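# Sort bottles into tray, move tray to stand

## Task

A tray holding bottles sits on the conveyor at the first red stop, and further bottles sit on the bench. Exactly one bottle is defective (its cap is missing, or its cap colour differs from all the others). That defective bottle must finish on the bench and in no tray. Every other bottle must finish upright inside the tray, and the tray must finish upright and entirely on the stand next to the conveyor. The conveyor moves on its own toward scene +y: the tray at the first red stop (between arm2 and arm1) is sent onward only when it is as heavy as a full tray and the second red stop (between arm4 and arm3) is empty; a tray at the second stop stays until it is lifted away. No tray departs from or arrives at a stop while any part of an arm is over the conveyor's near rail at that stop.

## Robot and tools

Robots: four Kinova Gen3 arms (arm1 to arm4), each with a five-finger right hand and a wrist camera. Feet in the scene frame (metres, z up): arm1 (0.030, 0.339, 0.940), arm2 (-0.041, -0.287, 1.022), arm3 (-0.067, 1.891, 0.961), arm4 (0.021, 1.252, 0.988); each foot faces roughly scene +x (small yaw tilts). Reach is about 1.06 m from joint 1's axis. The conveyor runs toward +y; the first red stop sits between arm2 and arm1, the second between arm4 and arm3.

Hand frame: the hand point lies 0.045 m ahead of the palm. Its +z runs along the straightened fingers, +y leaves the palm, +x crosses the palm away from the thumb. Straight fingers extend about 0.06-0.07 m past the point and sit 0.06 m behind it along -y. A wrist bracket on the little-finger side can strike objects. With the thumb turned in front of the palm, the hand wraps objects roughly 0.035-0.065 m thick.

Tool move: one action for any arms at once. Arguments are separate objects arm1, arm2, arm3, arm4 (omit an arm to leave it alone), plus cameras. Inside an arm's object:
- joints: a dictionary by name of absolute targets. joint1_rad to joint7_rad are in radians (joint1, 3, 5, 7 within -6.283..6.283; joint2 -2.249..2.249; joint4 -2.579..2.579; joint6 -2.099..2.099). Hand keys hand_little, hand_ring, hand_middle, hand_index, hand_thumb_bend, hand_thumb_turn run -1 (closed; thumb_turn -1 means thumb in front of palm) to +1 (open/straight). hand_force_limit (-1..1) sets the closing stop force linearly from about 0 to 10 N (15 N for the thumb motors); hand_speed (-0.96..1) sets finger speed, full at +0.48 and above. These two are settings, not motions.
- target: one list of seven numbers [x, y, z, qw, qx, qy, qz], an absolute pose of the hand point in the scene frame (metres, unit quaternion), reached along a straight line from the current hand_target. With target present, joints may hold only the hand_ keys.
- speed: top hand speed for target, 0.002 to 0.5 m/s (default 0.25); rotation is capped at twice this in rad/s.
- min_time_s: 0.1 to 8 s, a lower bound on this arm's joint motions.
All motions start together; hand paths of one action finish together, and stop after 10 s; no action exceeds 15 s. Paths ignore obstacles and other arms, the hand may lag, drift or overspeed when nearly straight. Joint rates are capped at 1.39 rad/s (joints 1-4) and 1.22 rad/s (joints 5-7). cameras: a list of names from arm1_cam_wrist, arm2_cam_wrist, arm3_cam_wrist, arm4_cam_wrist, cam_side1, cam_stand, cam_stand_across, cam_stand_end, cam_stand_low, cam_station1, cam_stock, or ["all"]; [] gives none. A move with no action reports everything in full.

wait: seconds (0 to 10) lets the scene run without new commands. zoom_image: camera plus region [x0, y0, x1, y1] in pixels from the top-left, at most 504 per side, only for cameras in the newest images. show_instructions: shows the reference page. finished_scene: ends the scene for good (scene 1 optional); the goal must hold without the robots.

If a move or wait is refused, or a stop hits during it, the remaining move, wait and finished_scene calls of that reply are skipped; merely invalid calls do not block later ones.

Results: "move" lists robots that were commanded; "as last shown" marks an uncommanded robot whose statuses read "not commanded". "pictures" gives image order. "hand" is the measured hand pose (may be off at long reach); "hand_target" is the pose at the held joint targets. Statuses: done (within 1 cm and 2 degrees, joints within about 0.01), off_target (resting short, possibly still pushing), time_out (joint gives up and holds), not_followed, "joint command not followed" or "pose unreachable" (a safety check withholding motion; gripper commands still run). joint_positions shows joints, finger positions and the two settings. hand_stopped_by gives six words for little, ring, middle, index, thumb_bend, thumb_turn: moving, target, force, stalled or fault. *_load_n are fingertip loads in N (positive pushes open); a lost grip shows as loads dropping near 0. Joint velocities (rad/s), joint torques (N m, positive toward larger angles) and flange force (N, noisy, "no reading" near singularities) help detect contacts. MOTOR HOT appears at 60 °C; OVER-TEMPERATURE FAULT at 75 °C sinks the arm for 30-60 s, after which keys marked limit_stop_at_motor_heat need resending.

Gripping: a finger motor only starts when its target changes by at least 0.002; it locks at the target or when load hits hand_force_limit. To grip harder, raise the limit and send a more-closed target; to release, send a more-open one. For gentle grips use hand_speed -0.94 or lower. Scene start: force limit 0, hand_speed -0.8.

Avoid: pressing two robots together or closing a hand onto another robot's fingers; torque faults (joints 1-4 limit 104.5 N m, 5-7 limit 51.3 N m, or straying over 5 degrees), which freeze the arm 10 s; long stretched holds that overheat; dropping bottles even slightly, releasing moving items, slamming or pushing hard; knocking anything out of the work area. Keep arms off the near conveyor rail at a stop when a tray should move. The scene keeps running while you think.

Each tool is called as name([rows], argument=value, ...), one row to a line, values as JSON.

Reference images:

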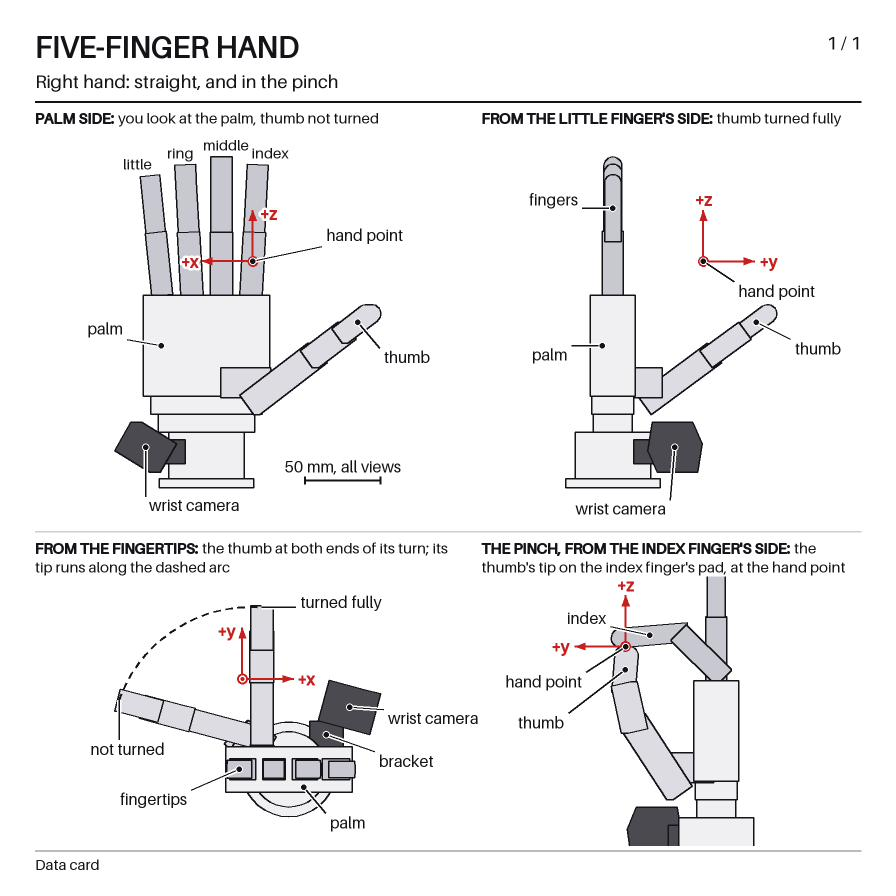

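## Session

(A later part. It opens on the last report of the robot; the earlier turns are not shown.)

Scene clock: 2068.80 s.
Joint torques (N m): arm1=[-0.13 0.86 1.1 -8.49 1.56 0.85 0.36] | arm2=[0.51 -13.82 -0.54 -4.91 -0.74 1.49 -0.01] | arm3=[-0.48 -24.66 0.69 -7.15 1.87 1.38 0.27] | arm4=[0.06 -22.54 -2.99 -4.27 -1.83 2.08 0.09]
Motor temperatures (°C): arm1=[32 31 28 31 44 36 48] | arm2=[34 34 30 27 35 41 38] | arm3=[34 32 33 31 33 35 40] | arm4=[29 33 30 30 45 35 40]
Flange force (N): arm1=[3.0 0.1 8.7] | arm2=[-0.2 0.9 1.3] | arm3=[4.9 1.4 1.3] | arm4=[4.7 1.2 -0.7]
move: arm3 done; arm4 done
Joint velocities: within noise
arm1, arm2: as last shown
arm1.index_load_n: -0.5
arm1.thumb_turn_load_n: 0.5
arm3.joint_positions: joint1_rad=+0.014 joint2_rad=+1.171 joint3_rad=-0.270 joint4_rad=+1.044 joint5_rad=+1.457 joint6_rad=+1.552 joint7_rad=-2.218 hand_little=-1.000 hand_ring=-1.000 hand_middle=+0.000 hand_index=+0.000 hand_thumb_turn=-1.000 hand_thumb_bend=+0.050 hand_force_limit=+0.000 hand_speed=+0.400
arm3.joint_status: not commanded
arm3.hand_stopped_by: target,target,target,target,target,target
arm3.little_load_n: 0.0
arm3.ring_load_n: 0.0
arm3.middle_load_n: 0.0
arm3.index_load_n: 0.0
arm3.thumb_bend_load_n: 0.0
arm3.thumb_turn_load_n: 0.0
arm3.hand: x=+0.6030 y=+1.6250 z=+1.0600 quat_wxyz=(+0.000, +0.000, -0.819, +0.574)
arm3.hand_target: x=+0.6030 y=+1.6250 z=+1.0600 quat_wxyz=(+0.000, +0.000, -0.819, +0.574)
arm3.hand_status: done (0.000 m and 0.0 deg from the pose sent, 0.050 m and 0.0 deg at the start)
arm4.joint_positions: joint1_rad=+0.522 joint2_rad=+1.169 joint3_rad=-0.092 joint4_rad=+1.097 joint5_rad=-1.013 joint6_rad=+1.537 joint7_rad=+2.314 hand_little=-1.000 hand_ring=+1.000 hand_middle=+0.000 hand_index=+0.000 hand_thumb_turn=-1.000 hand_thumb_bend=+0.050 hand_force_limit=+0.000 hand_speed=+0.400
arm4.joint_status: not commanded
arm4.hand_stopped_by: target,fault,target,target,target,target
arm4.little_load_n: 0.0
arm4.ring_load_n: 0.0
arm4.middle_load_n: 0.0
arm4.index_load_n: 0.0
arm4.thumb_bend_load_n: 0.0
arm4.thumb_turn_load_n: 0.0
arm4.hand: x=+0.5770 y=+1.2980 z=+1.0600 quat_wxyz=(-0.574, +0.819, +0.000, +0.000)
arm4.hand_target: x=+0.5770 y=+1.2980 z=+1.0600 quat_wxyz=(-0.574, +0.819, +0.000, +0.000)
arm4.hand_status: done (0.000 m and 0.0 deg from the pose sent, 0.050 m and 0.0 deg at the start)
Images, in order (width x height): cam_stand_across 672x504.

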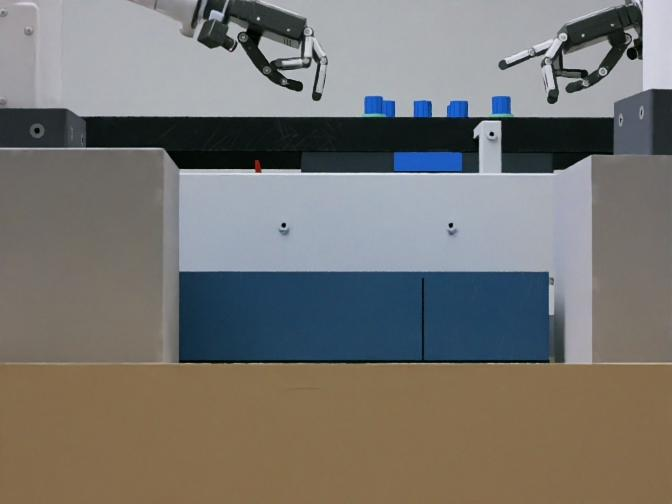

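move(arm4={"target": [0.566, 1.322, 1.06, -0.5736, 0.8192, 0.0, 0.0], "speed": 0.15, "joints": {"hand_index": 0.12, "hand_middle": 0.12, "hand_thumb_bend": 0.35}}, arm3={"target": [0.599, 1.628, 1.06, 0.0, 0.0, 0.8192, -0.5736], "speed": 0.15, "joints": {"hand_index": 0.12, "hand_middle": 0.12, "hand_thumb_bend": 0.35}}, cameras=["arm3_cam_wrist", "arm4_cam_wrist", "cam_stand_across", "cam_stand"])

zoom_image(camera="cam_stand_across", region=[180, 10, 340, 190])

zoom_image(camera="cam_stand_across", region=[480, 10, 640, 190])

zoom_image(camera="cam_stand", region=[0, 330, 300, 480])

Scene clock: 2270.27 s.
Joint torques (N m): arm1=[-0.07 0.8 1.07 -8.43 1.62 0.87 0.41] | arm2=[0.45 -13.85 -0.55 -4.95 -0.69 1.46 -0.01] | arm3=[-0.46 -24.57 0.59 -7.03 1.84 1.38 0.22] | arm4=[0.04 -21.96 -2.96 -4.01 -1.77 2.15 0.03]
Motor temperatures (°C): arm1=[32 31 28 31 44 36 48] | arm2=[34 34 29 27 35 40 38] | arm3=[34 32 32 31 33 35 40] | arm4=[29 33 30 30 44 36 40]
Flange force (N): arm1=[3.0 0.1 8.7] | arm2=[-0.3 0.9 1.4] | arm3=[4.3 1.4 1.3] | arm4=[4.2 1.0 -0.4]
move: arm3 done; arm4 done
Joint velocities: within noise
arm1.joint_positions: joint1_rad=+0.507 joint2_rad=-0.297 joint3_rad=-1.061 joint4_rad=+1.454 joint5_rad=+0.215 joint6_rad=+2.097 joint7_rad=-2.021 hand_little=-1.000 hand_ring=-1.000 hand_middle=+0.350 hand_index=+0.350 hand_thumb_turn=-1.000 hand_thumb_bend=+0.650 hand_force_limit=-0.400 hand_speed=-0.900
arm1.joint_status: not commanded
arm1.hand_stopped_by: target,target,target,target,target,target
arm1.little_load_n: 0.0
arm1.ring_load_n: 0.0
arm1.middle_load_n: 0.0
arm1.index_load_n: 0.0
arm1.thumb_bend_load_n: 0.0
arm1.thumb_turn_load_n: 0.0
arm1.hand: x=+0.2000 y=+0.4500 z=+1.4000 quat_wxyz=(+0.000, +0.000, -0.966, +0.259)
arm1.hand_target: x=+0.2000 y=+0.4500 z=+1.4000 quat_wxyz=(+0.000, +0.000, -0.966, +0.259)
arm1.hand_status: not commanded
arm2.joint_positions: joint1_rad=+0.689 joint2_rad=+0.487 joint3_rad=+0.244 joint4_rad=+1.872 joint5_rad=-0.529 joint6_rad=+1.659 joint7_rad=+2.794 hand_little=-1.000 hand_ring=-1.000 hand_middle=+0.250 hand_index=+0.250 hand_thumb_turn=-1.000 hand_thumb_bend=+0.600 hand_force_limit=-0.400 hand_speed=-0.900
arm2.joint_status: not commanded
arm2.hand_stopped_by: target,target,target,target,target,target
arm2.little_load_n: 0.0
arm2.ring_load_n: 0.0
arm2.middle_load_n: 0.0
arm2.index_load_n: 0.0
arm2.thumb_bend_load_n: 0.0
arm2.thumb_turn_load_n: 0.0
arm2.hand: x=+0.1500 y=-0.4200 z=+1.2200 quat_wxyz=(-0.446, +0.895, +0.000, +0.000)
arm2.hand_target: x=+0.1500 y=-0.4200 z=+1.2200 quat_wxyz=(-0.446, +0.895, +0.000, +0.000)
arm2.hand_status: not commanded
arm3.joint_positions: joint1_rad=+0.012 joint2_rad=+1.163 joint3_rad=-0.272 joint4_rad=+1.065 joint5_rad=+1.455 joint6_rad=+1.555 joint7_rad=-2.232 hand_little=-1.000 hand_ring=-1.000 hand_middle=+0.120 hand_index=+0.120 hand_thumb_turn=-1.000 hand_thumb_bend=+0.350 hand_force_limit=+0.000 hand_speed=+0.400
arm3.joint_status: all done
arm3.hand_stopped_by: target,target,target,target,target,target
arm3.little_load_n: 0.0
arm3.ring_load_n: 0.0
arm3.middle_load_n: 0.0
arm3.index_load_n: 0.0
arm3.thumb_bend_load_n: 0.0
arm3.thumb_turn_load_n: -0.5
arm3.hand: x=+0.5990 y=+1.6280 z=+1.0600 quat_wxyz=(+0.000, +0.000, -0.819, +0.574)
arm3.hand_target: x=+0.5990 y=+1.6280 z=+1.0600 quat_wxyz=(+0.000, +0.000, -0.819, +0.574)
arm3.hand_status: done (0.000 m and 0.0 deg from the pose sent, 0.005 m and 0.0 deg at the start)
arm4.joint_positions: joint1_rad=+0.499 joint2_rad=+1.134 joint3_rad=-0.104 joint4_rad=+1.193 joint5_rad=-1.029 joint6_rad=+1.480 joint7_rad=+2.353 hand_little=-1.000 hand_ring=+1.000 hand_middle=+0.120 hand_index=+0.120 hand_thumb_turn=-1.000 hand_thumb_bend=+0.350 hand_force_limit=+0.000 hand_speed=+0.400
arm4.joint_status: all done
arm4.hand_stopped_by: target,fault,target,target,target,target
arm4.little_load_n: 0.0
arm4.ring_load_n: 0.0
arm4.middle_load_n: 0.0
arm4.index_load_n: 0.0
arm4.thumb_bend_load_n: 0.0
arm4.thumb_turn_load_n: 0.0
arm4.hand: x=+0.5660 y=+1.3220 z=+1.0600 quat_wxyz=(-0.574, +0.819, +0.000, +0.000)
arm4.hand_target: x=+0.5660 y=+1.3220 z=+1.0600 quat_wxyz=(-0.574, +0.819, +0.000, +0.000)
arm4.hand_status: done (0.000 m and 0.0 deg from the pose sent, 0.026 m and 0.0 deg at the start)
pictures: arm3_cam_wrist, arm4_cam_wrist, cam_stand, cam_stand_across
Images, in order (width x height): arm3_cam_wrist 672x504, arm4_cam_wrist 672x504, cam_stand 672x504, cam_stand_across 672x504.

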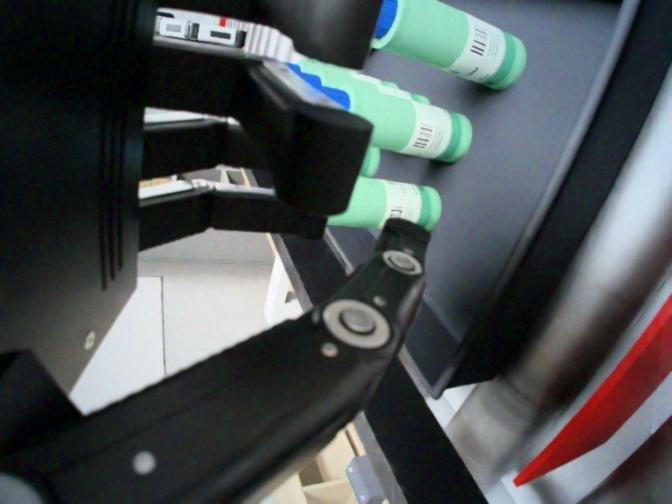

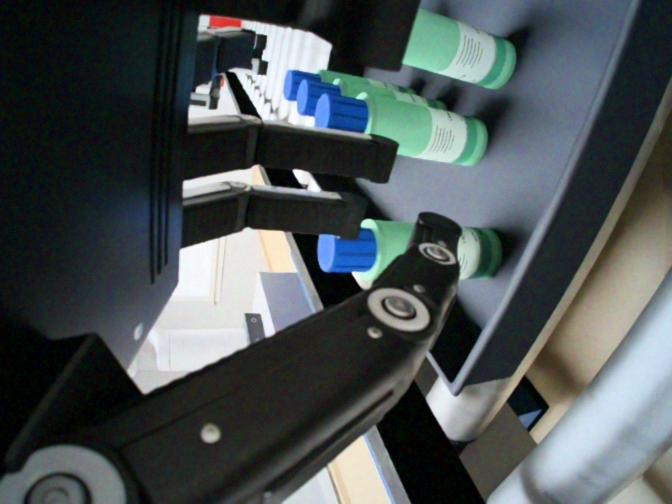

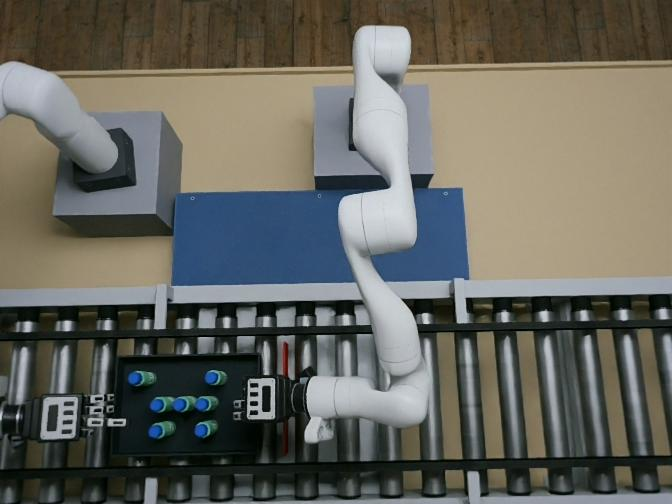

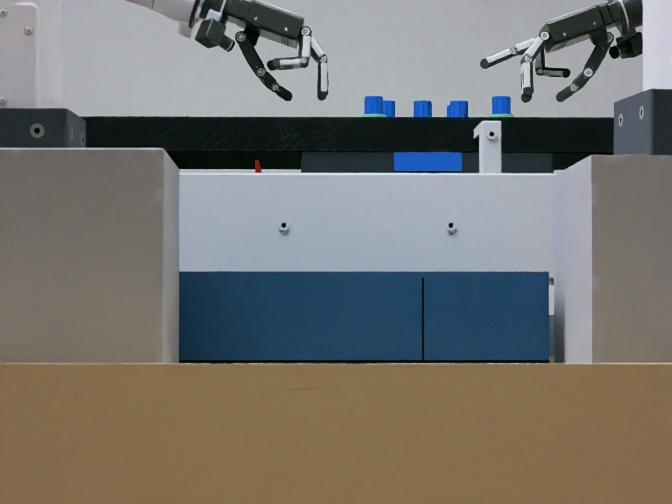

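Scaled by 2.800 from the camera's image (finer frame: 960x720).

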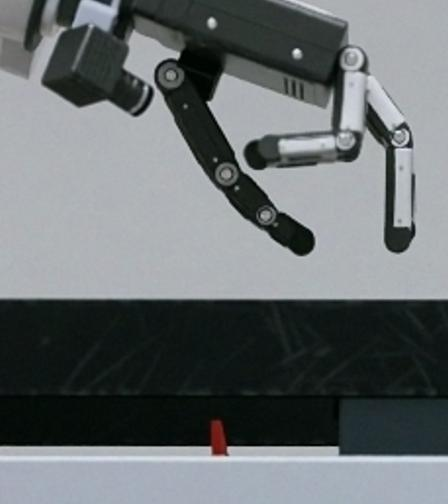

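Scaled by 2.800 from the camera's image (finer frame: 960x720).

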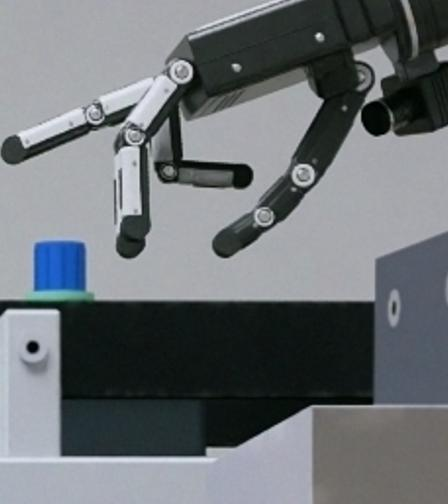

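Scaled by 1.680 from the camera's image (finer frame: 960x720).

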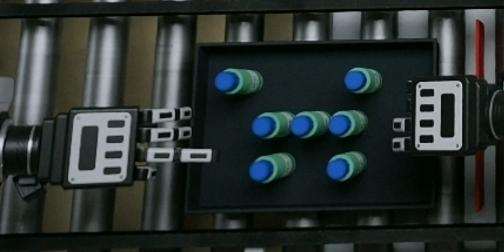

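move(arm4={"target": [0.562, 1.323, 1.0, -0.5736, 0.8192, 0.0, 0.0], "speed": 0.08}, arm3={"target": [0.599, 1.628, 1.0, 0.0, 0.0, 0.8192, -0.5736], "speed": 0.08}, cameras=["arm3_cam_wrist", "arm4_cam_wrist", "cam_stand_across", "cam_stand", "cam_stand_end"])

zoom_image(camera="cam_stand_end", region=[90, 60, 310, 240])

zoom_image(camera="cam_stand_across", region=[460, 40, 620, 190])

Scene clock: 2294.67 s.
Joint torques (N m): arm1=[0.07 0.85 1.04 -8.53 1.54 0.73 0.38] | arm2=[0.52 -13.83 -0.53 -4.92 -0.77 1.51 -0.03] | arm3=[-0.48 -24.83 0.74 -6.58 1.72 1.5 0.21] | arm4=[0.12 -22.22 -3.15 -3.47 -1.61 2.28 0.06]
Motor temperatures (°C): arm1=[32 31 28 31 44 36 48] | arm2=[34 34 29 27 35 40 38] | arm3=[34 32 32 31 33 35 40] | arm4=[29 34 30 30 44 35 40]
Flange force (N): arm1=[3.6 -0.7 9.1] | arm2=[-0.2 0.9 1.4] | arm3=[3.9 1.1 1.2] | arm4=[4.5 1.5 -0.3]
move: arm3 done; arm4 done
Joint velocities: within noise
arm1, arm2: as last shown
arm3.joint_positions: joint1_rad=+0.007 joint2_rad=+1.266 joint3_rad=-0.263 joint4_rad=+1.040 joint5_rad=+1.473 joint6_rad=+1.530 joint7_rad=-2.306 hand_little=-1.000 hand_ring=-1.000 hand_middle=+0.120 hand_index=+0.120 hand_thumb_turn=-1.000 hand_thumb_bend=+0.350 hand_force_limit=+0.000 hand_speed=+0.400
arm3.joint_status: not commanded
arm3.hand_stopped_by: target,target,target,target,target,target
arm3.little_load_n: 0.5
arm3.ring_load_n: 0.0
arm3.middle_load_n: 0.0
arm3.index_load_n: 0.0
arm3.thumb_bend_load_n: 0.0
arm3.thumb_turn_load_n: 0.0
arm3.hand: x=+0.5990 y=+1.6280 z=+1.0000 quat_wxyz=(+0.000, +0.000, -0.819, +0.574)
arm3.hand_target: x=+0.5990 y=+1.6280 z=+1.0000 quat_wxyz=(+0.000, +0.000, -0.819, +0.574)
arm3.hand_status: done (0.000 m and 0.0 deg from the pose sent, 0.060 m and 0.0 deg at the start)
arm4.joint_positions: joint1_rad=+0.500 joint2_rad=+1.238 joint3_rad=-0.103 joint4_rad=+1.176 joint5_rad=-1.027 joint6_rad=+1.440 joint7_rad=+2.431 hand_little=-1.000 hand_ring=+1.000 hand_middle=+0.120 hand_index=+0.120 hand_thumb_turn=-1.000 hand_thumb_bend=+0.350 hand_force_limit=+0.000 hand_speed=+0.400
arm4.joint_status: not commanded
arm4.hand_stopped_by: target,fault,target,target,target,target
arm4.little_load_n: 0.0
arm4.ring_load_n: 0.0
arm4.middle_load_n: 0.0
arm4.index_load_n: 0.0
arm4.thumb_bend_load_n: 0.0
arm4.thumb_turn_load_n: 0.0
arm4.hand: x=+0.5620 y=+1.3230 z=+1.0000 quat_wxyz=(-0.574, +0.819, +0.000, +0.000)
arm4.hand_target: x=+0.5620 y=+1.3230 z=+1.0000 quat_wxyz=(-0.574, +0.819, +0.000, +0.000)
arm4.hand_status: done (0.000 m and 0.0 deg from the pose sent, 0.060 m and 0.0 deg at the start)
pictures: arm3_cam_wrist, arm4_cam_wrist, cam_stand, cam_stand_across, cam_stand_end
Images, in order (width x height): arm3_cam_wrist 672x504, arm4_cam_wrist 672x504, cam_stand 672x504, cam_stand_across 672x504, cam_stand_end 672x504.

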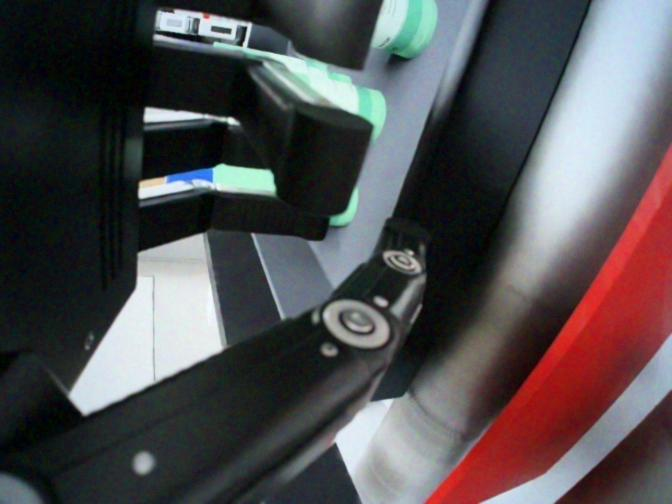

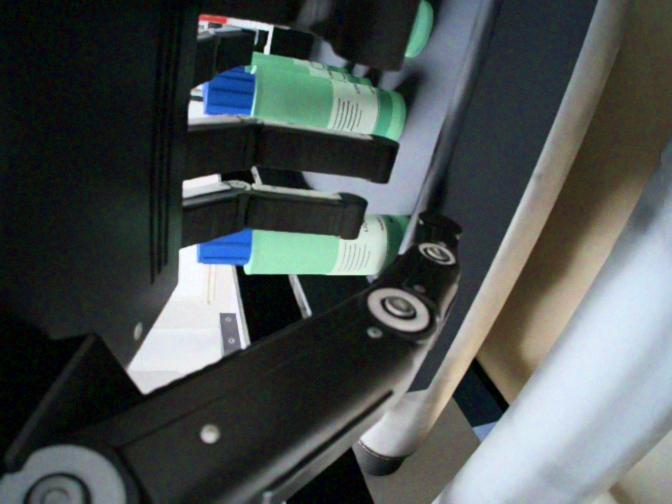

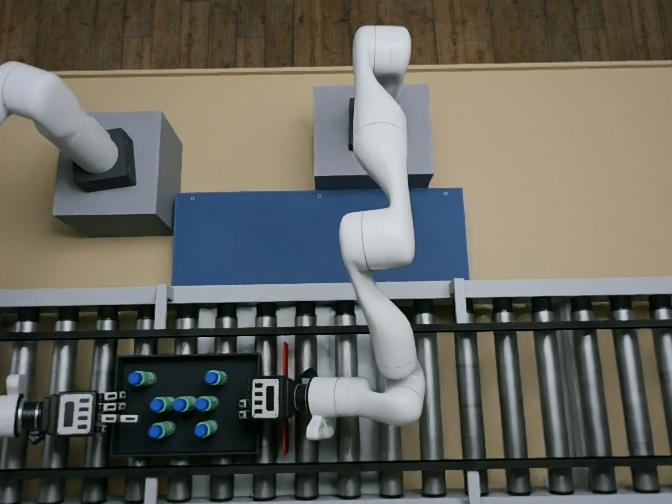

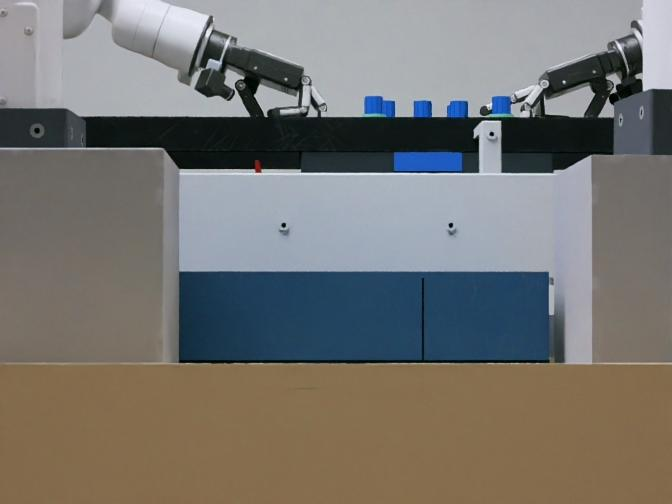

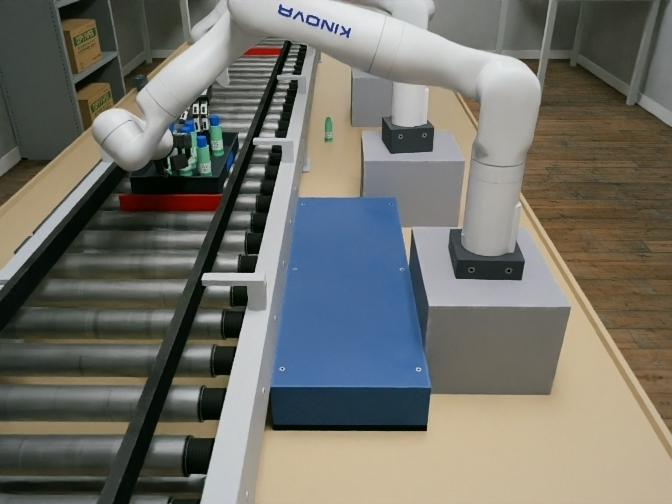

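Scaled by 2.291 from the camera's image (finer frame: 960x720).

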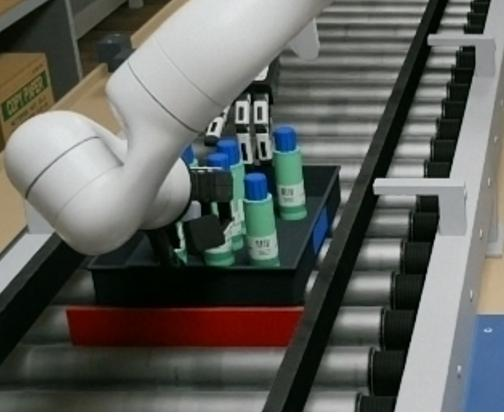

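Scaled by 3.150 from the camera's image (finer frame: 960x720).

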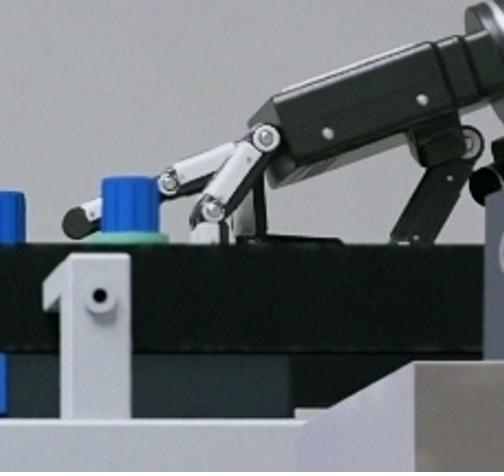

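move(arm4={"target": [0.562, 1.323, 0.973, -0.5736, 0.8192, 0.0, 0.0], "speed": 0.05}, arm3={"target": [0.599, 1.628, 0.971, 0.0, 0.0, 0.8192, -0.5736], "speed": 0.05}, cameras=["arm3_cam_wrist", "arm4_cam_wrist", "cam_stand_across", "cam_stand", "cam_stand_low"])

zoom_image(camera="cam_stand", region=[60, 330, 320, 480])

zoom_image(camera="arm3_cam_wrist", region=[240, 100, 560, 420])

zoom_image(camera="arm4_cam_wrist", region=[240, 100, 560, 420])

Scene clock: 2307.90 s.
Joint torques (N m): arm1=[-0.08 0.9 1.03 -8.49 1.52 0.81 0.44] | arm2=[0.48 -13.8 -0.54 -4.98 -0.69 1.51 0.01] | arm3=[-0.51 -24.92 0.86 -6.53 1.68 1.58 0.3] | arm4=[0.09 -22.19 -3.1 -3.42 -1.59 2.39 0.03]
Motor temperatures (°C): arm1=[32 31 28 31 44 36 48] | arm2=[34 34 29 27 35 40 38] | arm3=[34 32 32 31 33 35 40] | arm4=[29 34 30 30 44 35 40]
Flange force (N): arm1=[3.3 -0.2 8.9] | arm2=[-0.2 0.8 1.6] | arm3=[4.9 0.8 1.1] | arm4=[3.4 1.2 0.0]
move: arm3 done; arm4 done
Joint velocities: within noise
arm1, arm2: as last shown
arm1.thumb_bend_load_n: -0.5
arm3.joint_positions: joint1_rad=+0.003 joint2_rad=+1.320 joint3_rad=-0.258 joint4_rad=+1.016 joint5_rad=+1.481 joint6_rad=+1.519 joint7_rad=-2.334 hand_little=-1.000 hand_ring=-1.000 hand_middle=+0.120 hand_index=+0.120 hand_thumb_turn=-1.000 hand_thumb_bend=+0.350 hand_force_limit=+0.000 hand_speed=+0.400
arm3.joint_status: not commanded
arm3.hand_stopped_by: target,target,target,target,target,target
arm3.little_load_n: 0.0
arm3.ring_load_n: 0.0
arm3.middle_load_n: 0.0
arm3.index_load_n: 0.0
arm3.thumb_bend_load_n: 0.0
arm3.thumb_turn_load_n: 0.0
arm3.hand: x=+0.5990 y=+1.6280 z=+0.9710 quat_wxyz=(+0.000, +0.000, -0.819, +0.574)
arm3.hand_target: x=+0.5990 y=+1.6280 z=+0.9710 quat_wxyz=(+0.000, +0.000, -0.819, +0.574)
arm3.hand_status: done (0.000 m and 0.0 deg from the pose sent, 0.029 m and 0.0 deg at the start)
arm4.joint_positions: joint1_rad=+0.500 joint2_rad=+1.292 joint3_rad=-0.102 joint4_rad=+1.149 joint5_rad=-1.026 joint6_rad=+1.428 joint7_rad=+2.455 hand_little=-1.000 hand_ring=+1.000 hand_middle=+0.120 hand_index=+0.120 hand_thumb_turn=-1.000 hand_thumb_bend=+0.350 hand_force_limit=+0.000 hand_speed=+0.400
arm4.joint_status: not commanded
arm4.hand_stopped_by: target,fault,target,target,target,target
arm4.little_load_n: 0.0
arm4.ring_load_n: 0.0
arm4.middle_load_n: 0.0
arm4.index_load_n: 0.0
arm4.thumb_bend_load_n: 0.0
arm4.thumb_turn_load_n: 0.0
arm4.hand: x=+0.5620 y=+1.3230 z=+0.9730 quat_wxyz=(-0.574, +0.819, +0.000, +0.000)
arm4.hand_target: x=+0.5620 y=+1.3230 z=+0.9730 quat_wxyz=(-0.574, +0.819, +0.000, +0.000)
arm4.hand_status: done (0.000 m and 0.0 deg from the pose sent, 0.027 m and 0.0 deg at the start)
pictures: arm3_cam_wrist, arm4_cam_wrist, cam_stand, cam_stand_across, cam_stand_low
Images, in order (width x height): arm3_cam_wrist 672x504, arm4_cam_wrist 672x504, cam_stand 672x504, cam_stand_across 672x504, cam_stand_low 672x504.

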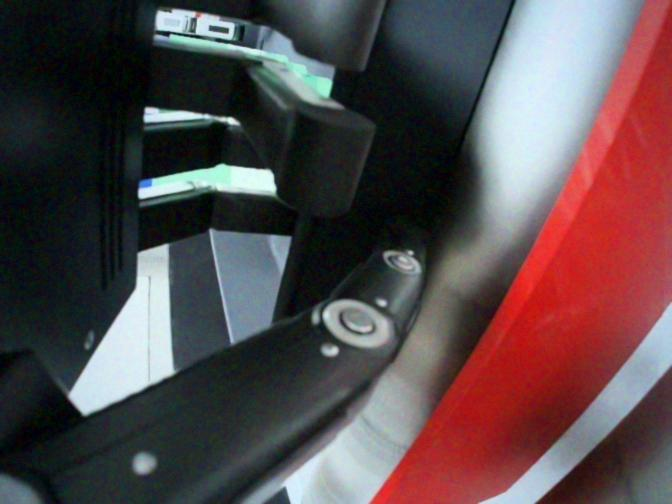

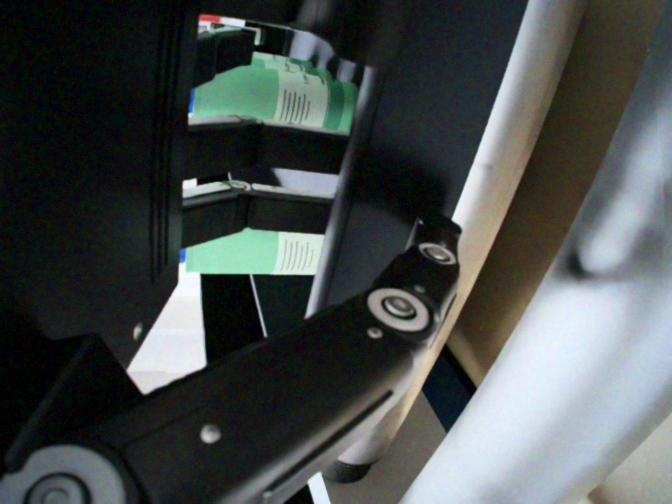

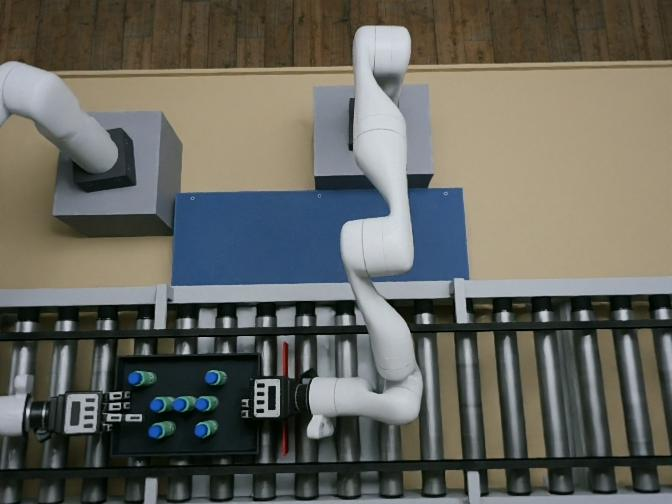

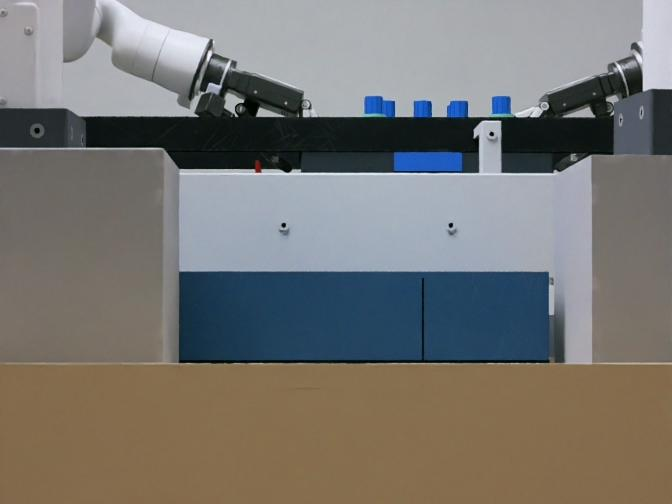

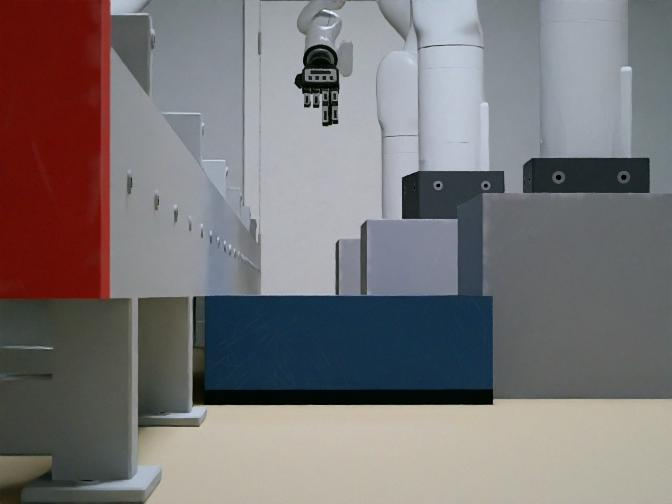

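Scaled by 1.938 from the camera's image (finer frame: 960x720).

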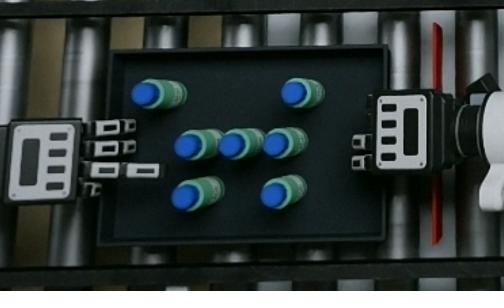

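Scaled by 1.575 from the camera's image (finer frame: 960x720).

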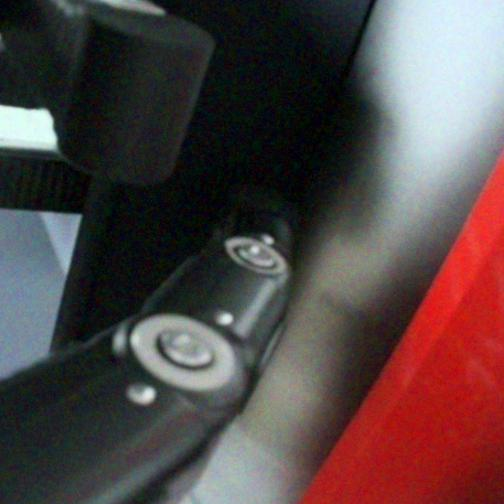

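Scaled by 1.575 from the camera's image (finer frame: 960x720).

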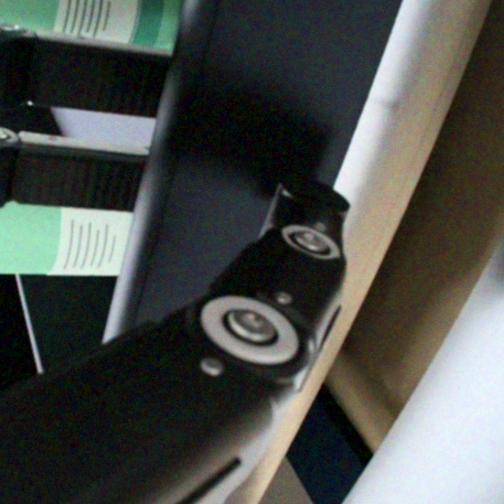

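zoom_image(camera="cam_stand_across", region=[220, 110, 340, 200])

zoom_image(camera="cam_stand_across", region=[500, 110, 620, 200])

Scaled by 4.200 from the camera's image (finer frame: 960x720).

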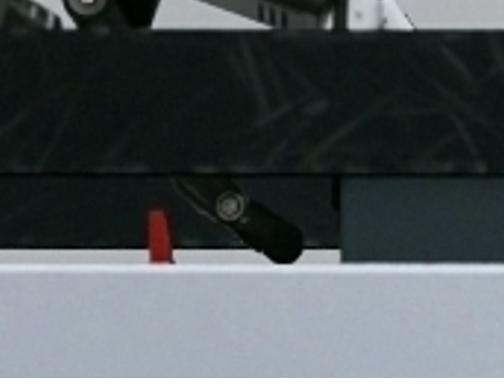

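Scaled by 4.200 from the camera's image (finer frame: 960x720).

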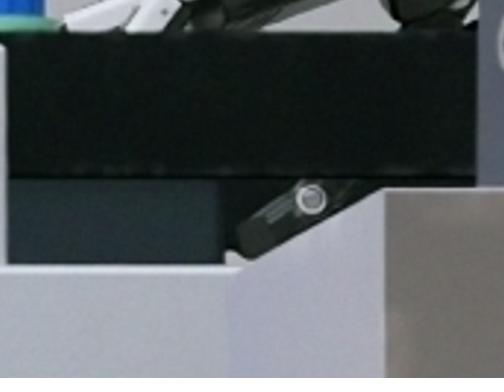

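move(arm4={"joints": {"hand_force_limit": -0.75, "hand_speed": -0.9, "hand_index": -0.25, "hand_middle": -0.25, "hand_thumb_bend": -0.15}}, arm3={"joints": {"hand_force_limit": -0.75, "hand_speed": -0.9, "hand_index": -0.25, "hand_middle": -0.25, "hand_thumb_bend": -0.15}}, cameras=["arm3_cam_wrist", "arm4_cam_wrist", "cam_stand_across", "cam_stand"])

zoom_image(camera="cam_stand_across", region=[220, 90, 340, 200])

zoom_image(camera="cam_stand_across", region=[500, 90, 620, 200])

Scene clock: 2351.93 s.
Joint torques (N m): arm1=[-0.08 0.83 1.19 -8.51 1.62 0.75 0.32] | arm2=[0.49 -13.83 -0.55 -4.96 -0.71 1.51 -0.02] | arm3=[-1.37 -25.95 0.62 -6.69 1.79 1.67 0.28] | arm4=[1 -23.43 -2.77 -3.73 -1.6 2.63 0.02]
Motor temperatures (°C): arm1=[32 31 28 31 44 35 48] | arm2=[34 34 29 27 35 40 38] | arm3=[34 33 32 31 33 35 40] | arm4=[29 34 30 30 44 35 40]
Flange force (N): arm1=[2.9 0.3 8.4] | arm2=[-0.3 0.9 1.5] | arm3=[4.2 2.0 2.9] | arm4=[4.2 2.8 2.3]
move: arm3 off_target; arm4 off_target
Joint velocities: within noise
arm1, arm2: as last shown
arm1.index_load_n: -0.5
arm1.thumb_bend_load_n: 0.0
arm3.joint_positions: joint1_rad=+0.003 joint2_rad=+1.320 joint3_rad=-0.258 joint4_rad=+1.016 joint5_rad=+1.481 joint6_rad=+1.519 joint7_rad=-2.334 hand_little=-1.000 hand_ring=-1.000 hand_middle=-0.139 hand_index=-0.158 hand_thumb_turn=-1.000 hand_thumb_bend=+0.034 hand_force_limit=-0.750 hand_speed=-0.900
arm3.joint_status: hand_middle off_target (ended at -0.139, target -0.250); hand_index off_target (ended at -0.158, target -0.250); hand_thumb_bend off_target (ended at +0.034, target -0.150); the others done
arm3.hand_stopped_by: target,target,force,force,force,target
arm3.little_load_n: 0.0
arm3.ring_load_n: 0.5
arm3.middle_load_n: 2.5
arm3.index_load_n: 1.5
arm3.thumb_bend_load_n: 2.5
arm3.thumb_turn_load_n: 0.0
arm3.hand: x=+0.5990 y=+1.6280 z=+0.9710 quat_wxyz=(+0.000, +0.000, -0.819, +0.574)
arm3.hand_target: x=+0.5990 y=+1.6280 z=+0.9710 quat_wxyz=(+0.000, +0.000, -0.819, +0.574)
arm3.hand_status: not commanded
arm4.joint_positions: joint1_rad=+0.500 joint2_rad=+1.292 joint3_rad=-0.102 joint4_rad=+1.149 joint5_rad=-1.026 joint6_rad=+1.428 joint7_rad=+2.455 hand_little=-1.000 hand_ring=+1.000 hand_middle=-0.102 hand_index=-0.121 hand_thumb_turn=-1.000 hand_thumb_bend=-0.018 hand_force_limit=-0.750 hand_speed=-0.900
arm4.joint_status: hand_middle off_target (ended at -0.102, target -0.250); hand_index off_target (ended at -0.121, target -0.250); hand_thumb_bend off_target (ended at -0.018, target -0.150); the others done
arm4.hand_stopped_by: target,fault,force,force,force,target
arm4.little_load_n: 0.0
arm4.ring_load_n: 0.0
arm4.middle_load_n: 1.0
arm4.index_load_n: 1.5
arm4.thumb_bend_load_n: 2.0
arm4.thumb_turn_load_n: 0.0
arm4.hand: x=+0.5620 y=+1.3230 z=+0.9730 quat_wxyz=(-0.574, +0.819, +0.000, +0.000)
arm4.hand_target: x=+0.5620 y=+1.3230 z=+0.9730 quat_wxyz=(-0.574, +0.819, +0.000, +0.000)
arm4.hand_status: not commanded
pictures: arm3_cam_wrist, arm4_cam_wrist, cam_stand, cam_stand_across
Images, in order (width x height): arm3_cam_wrist 672x504, arm4_cam_wrist 672x504, cam_stand 672x504, cam_stand_across 672x504.

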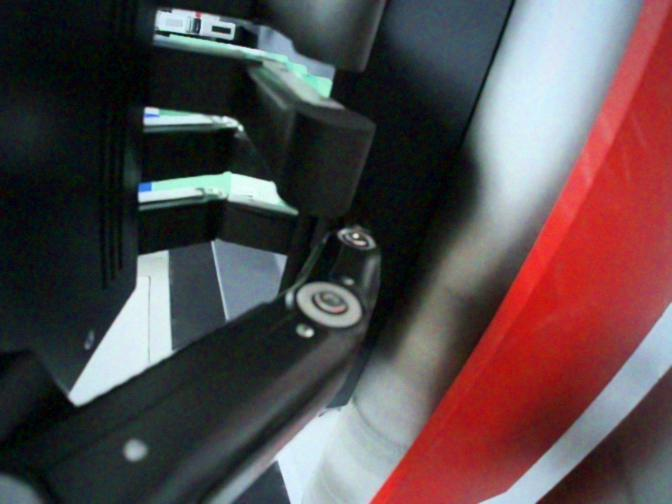

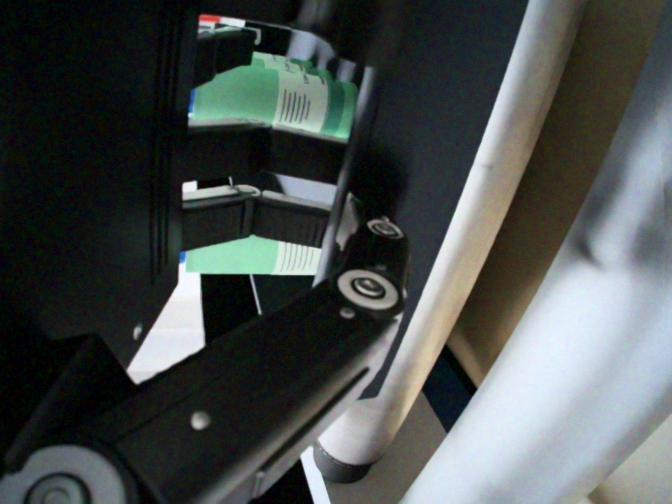

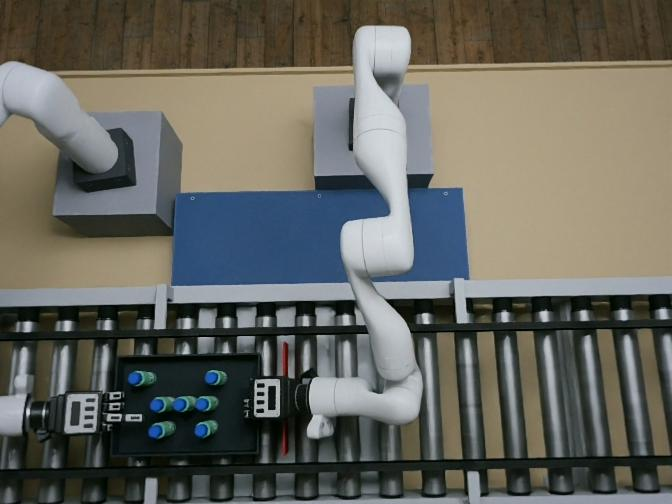

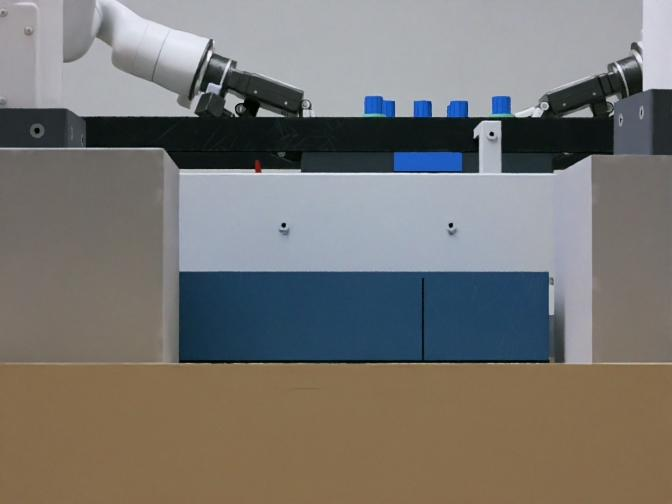

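Scaled by 4.200 from the camera's image (finer frame: 960x720).

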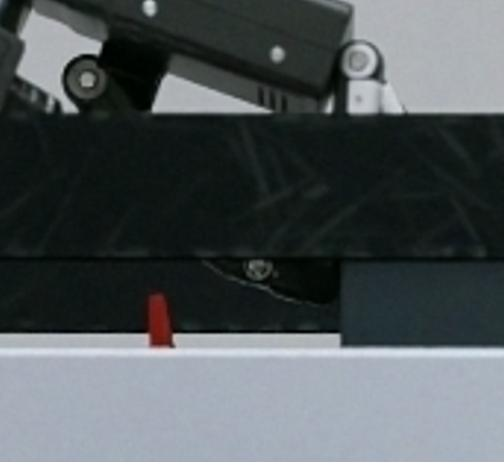

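Scaled by 4.200 from the camera's image (finer frame: 960x720).

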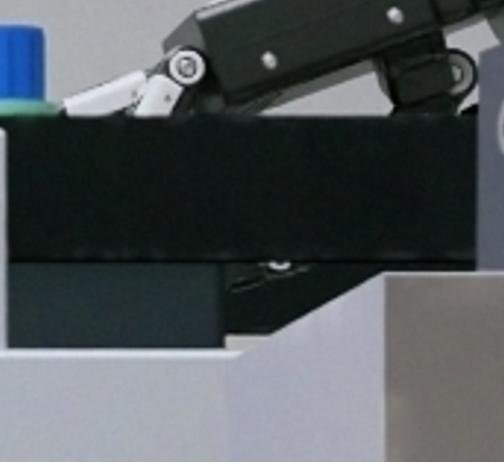

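move(arm4={"joints": {"hand_force_limit": 0.1, "hand_speed": -0.92, "hand_index": -0.5, "hand_middle": -0.5, "hand_thumb_bend": -0.4}}, arm3={"joints": {"hand_force_limit": 0.1, "hand_speed": -0.92, "hand_index": -0.5, "hand_middle": -0.5, "hand_thumb_bend": -0.4}}, cameras=["cam_stand"])

Scene clock: 2363.20 s.
Joint torques (N m): arm1=[-0.02 0.78 1.03 -8.5 1.55 0.85 0.38] | arm2=[0.53 -13.83 -0.55 -4.94 -0.72 1.48 0] | arm3=[-2.47 -26.8 0.1 -6.68 1.64 1.98 0.32] | arm4=[2.48 -24.63 -2.25 -4.02 -1.38 2.94 -0.07]
Motor temperatures (°C): arm1=[32 31 28 31 44 35 48] | arm2=[34 34 29 27 35 40 38] | arm3=[34 33 32 31 33 35 40] | arm4=[29 34 30 30 44 35 40]
Flange force (N): arm1=[3.2 -0.4 9.1] | arm2=[-0.1 0.8 1.4] | arm3=[3.1 2.9 5.6] | arm4=[5.0 4.0 5.7]
move: arm3 off_target; arm4 off_target
Joint velocities: within noise
arm1, arm2: as last shown
arm1.index_load_n: 0.0
arm3.joint_positions: joint1_rad=+0.003 joint2_rad=+1.320 joint3_rad=-0.258 joint4_rad=+1.016 joint5_rad=+1.481 joint6_rad=+1.519 joint7_rad=-2.334 hand_little=-1.000 hand_ring=-1.000 hand_middle=-0.153 hand_index=-0.179 hand_thumb_turn=-1.000 hand_thumb_bend=+0.008 hand_force_limit=+0.100 hand_speed=-0.920
arm3.joint_status: hand_middle off_target (ended at -0.153, target -0.500); hand_index off_target (ended at -0.179, target -0.500); hand_thumb_bend off_target (ended at +0.008, target -0.400); the others done
arm3.hand_stopped_by: target,target,force,force,force,target
arm3.little_load_n: 0.0
arm3.ring_load_n: 0.0
arm3.middle_load_n: 6.0
arm3.index_load_n: 6.0
arm3.thumb_bend_load_n: 8.5
arm3.thumb_turn_load_n: 0.5
arm3.hand: x=+0.5990 y=+1.6280 z=+0.9710 quat_wxyz=(+0.000, +0.000, -0.819, +0.574)
arm3.hand_target: x=+0.5990 y=+1.6280 z=+0.9710 quat_wxyz=(+0.000, +0.000, -0.819, +0.574)
arm3.hand_status: not commanded
arm4.joint_positions: joint1_rad=+0.500 joint2_rad=+1.292 joint3_rad=-0.102 joint4_rad=+1.149 joint5_rad=-1.026 joint6_rad=+1.428 joint7_rad=+2.455 hand_little=-1.000 hand_ring=+1.000 hand_middle=-0.137 hand_index=-0.156 hand_thumb_turn=-1.000 hand_thumb_bend=-0.070 hand_force_limit=+0.100 hand_speed=-0.920
arm4.joint_status: hand_middle off_target (ended at -0.137, target -0.500); hand_index off_target (ended at -0.156, target -0.500); hand_thumb_bend off_target (ended at -0.070, target -0.400); the others done
arm4.hand_stopped_by: target,fault,force,force,force,target
arm4.little_load_n: 0.0
arm4.ring_load_n: 0.0
arm4.middle_load_n: 6.0
arm4.index_load_n: 6.0
arm4.thumb_bend_load_n: 8.0
arm4.thumb_turn_load_n: 0.0
arm4.hand: x=+0.5620 y=+1.3230 z=+0.9730 quat_wxyz=(-0.574, +0.819, +0.000, +0.000)
arm4.hand_target: x=+0.5620 y=+1.3230 z=+0.9730 quat_wxyz=(-0.574, +0.819, +0.000, +0.000)
arm4.hand_status: not commanded
Images, in order (width x height): cam_stand 672x504.

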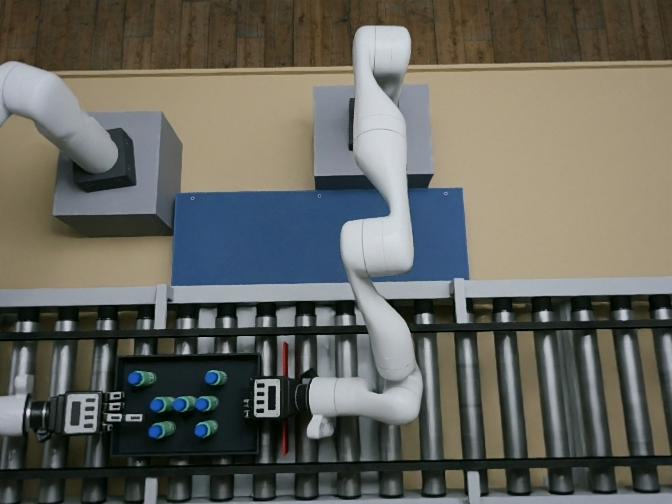

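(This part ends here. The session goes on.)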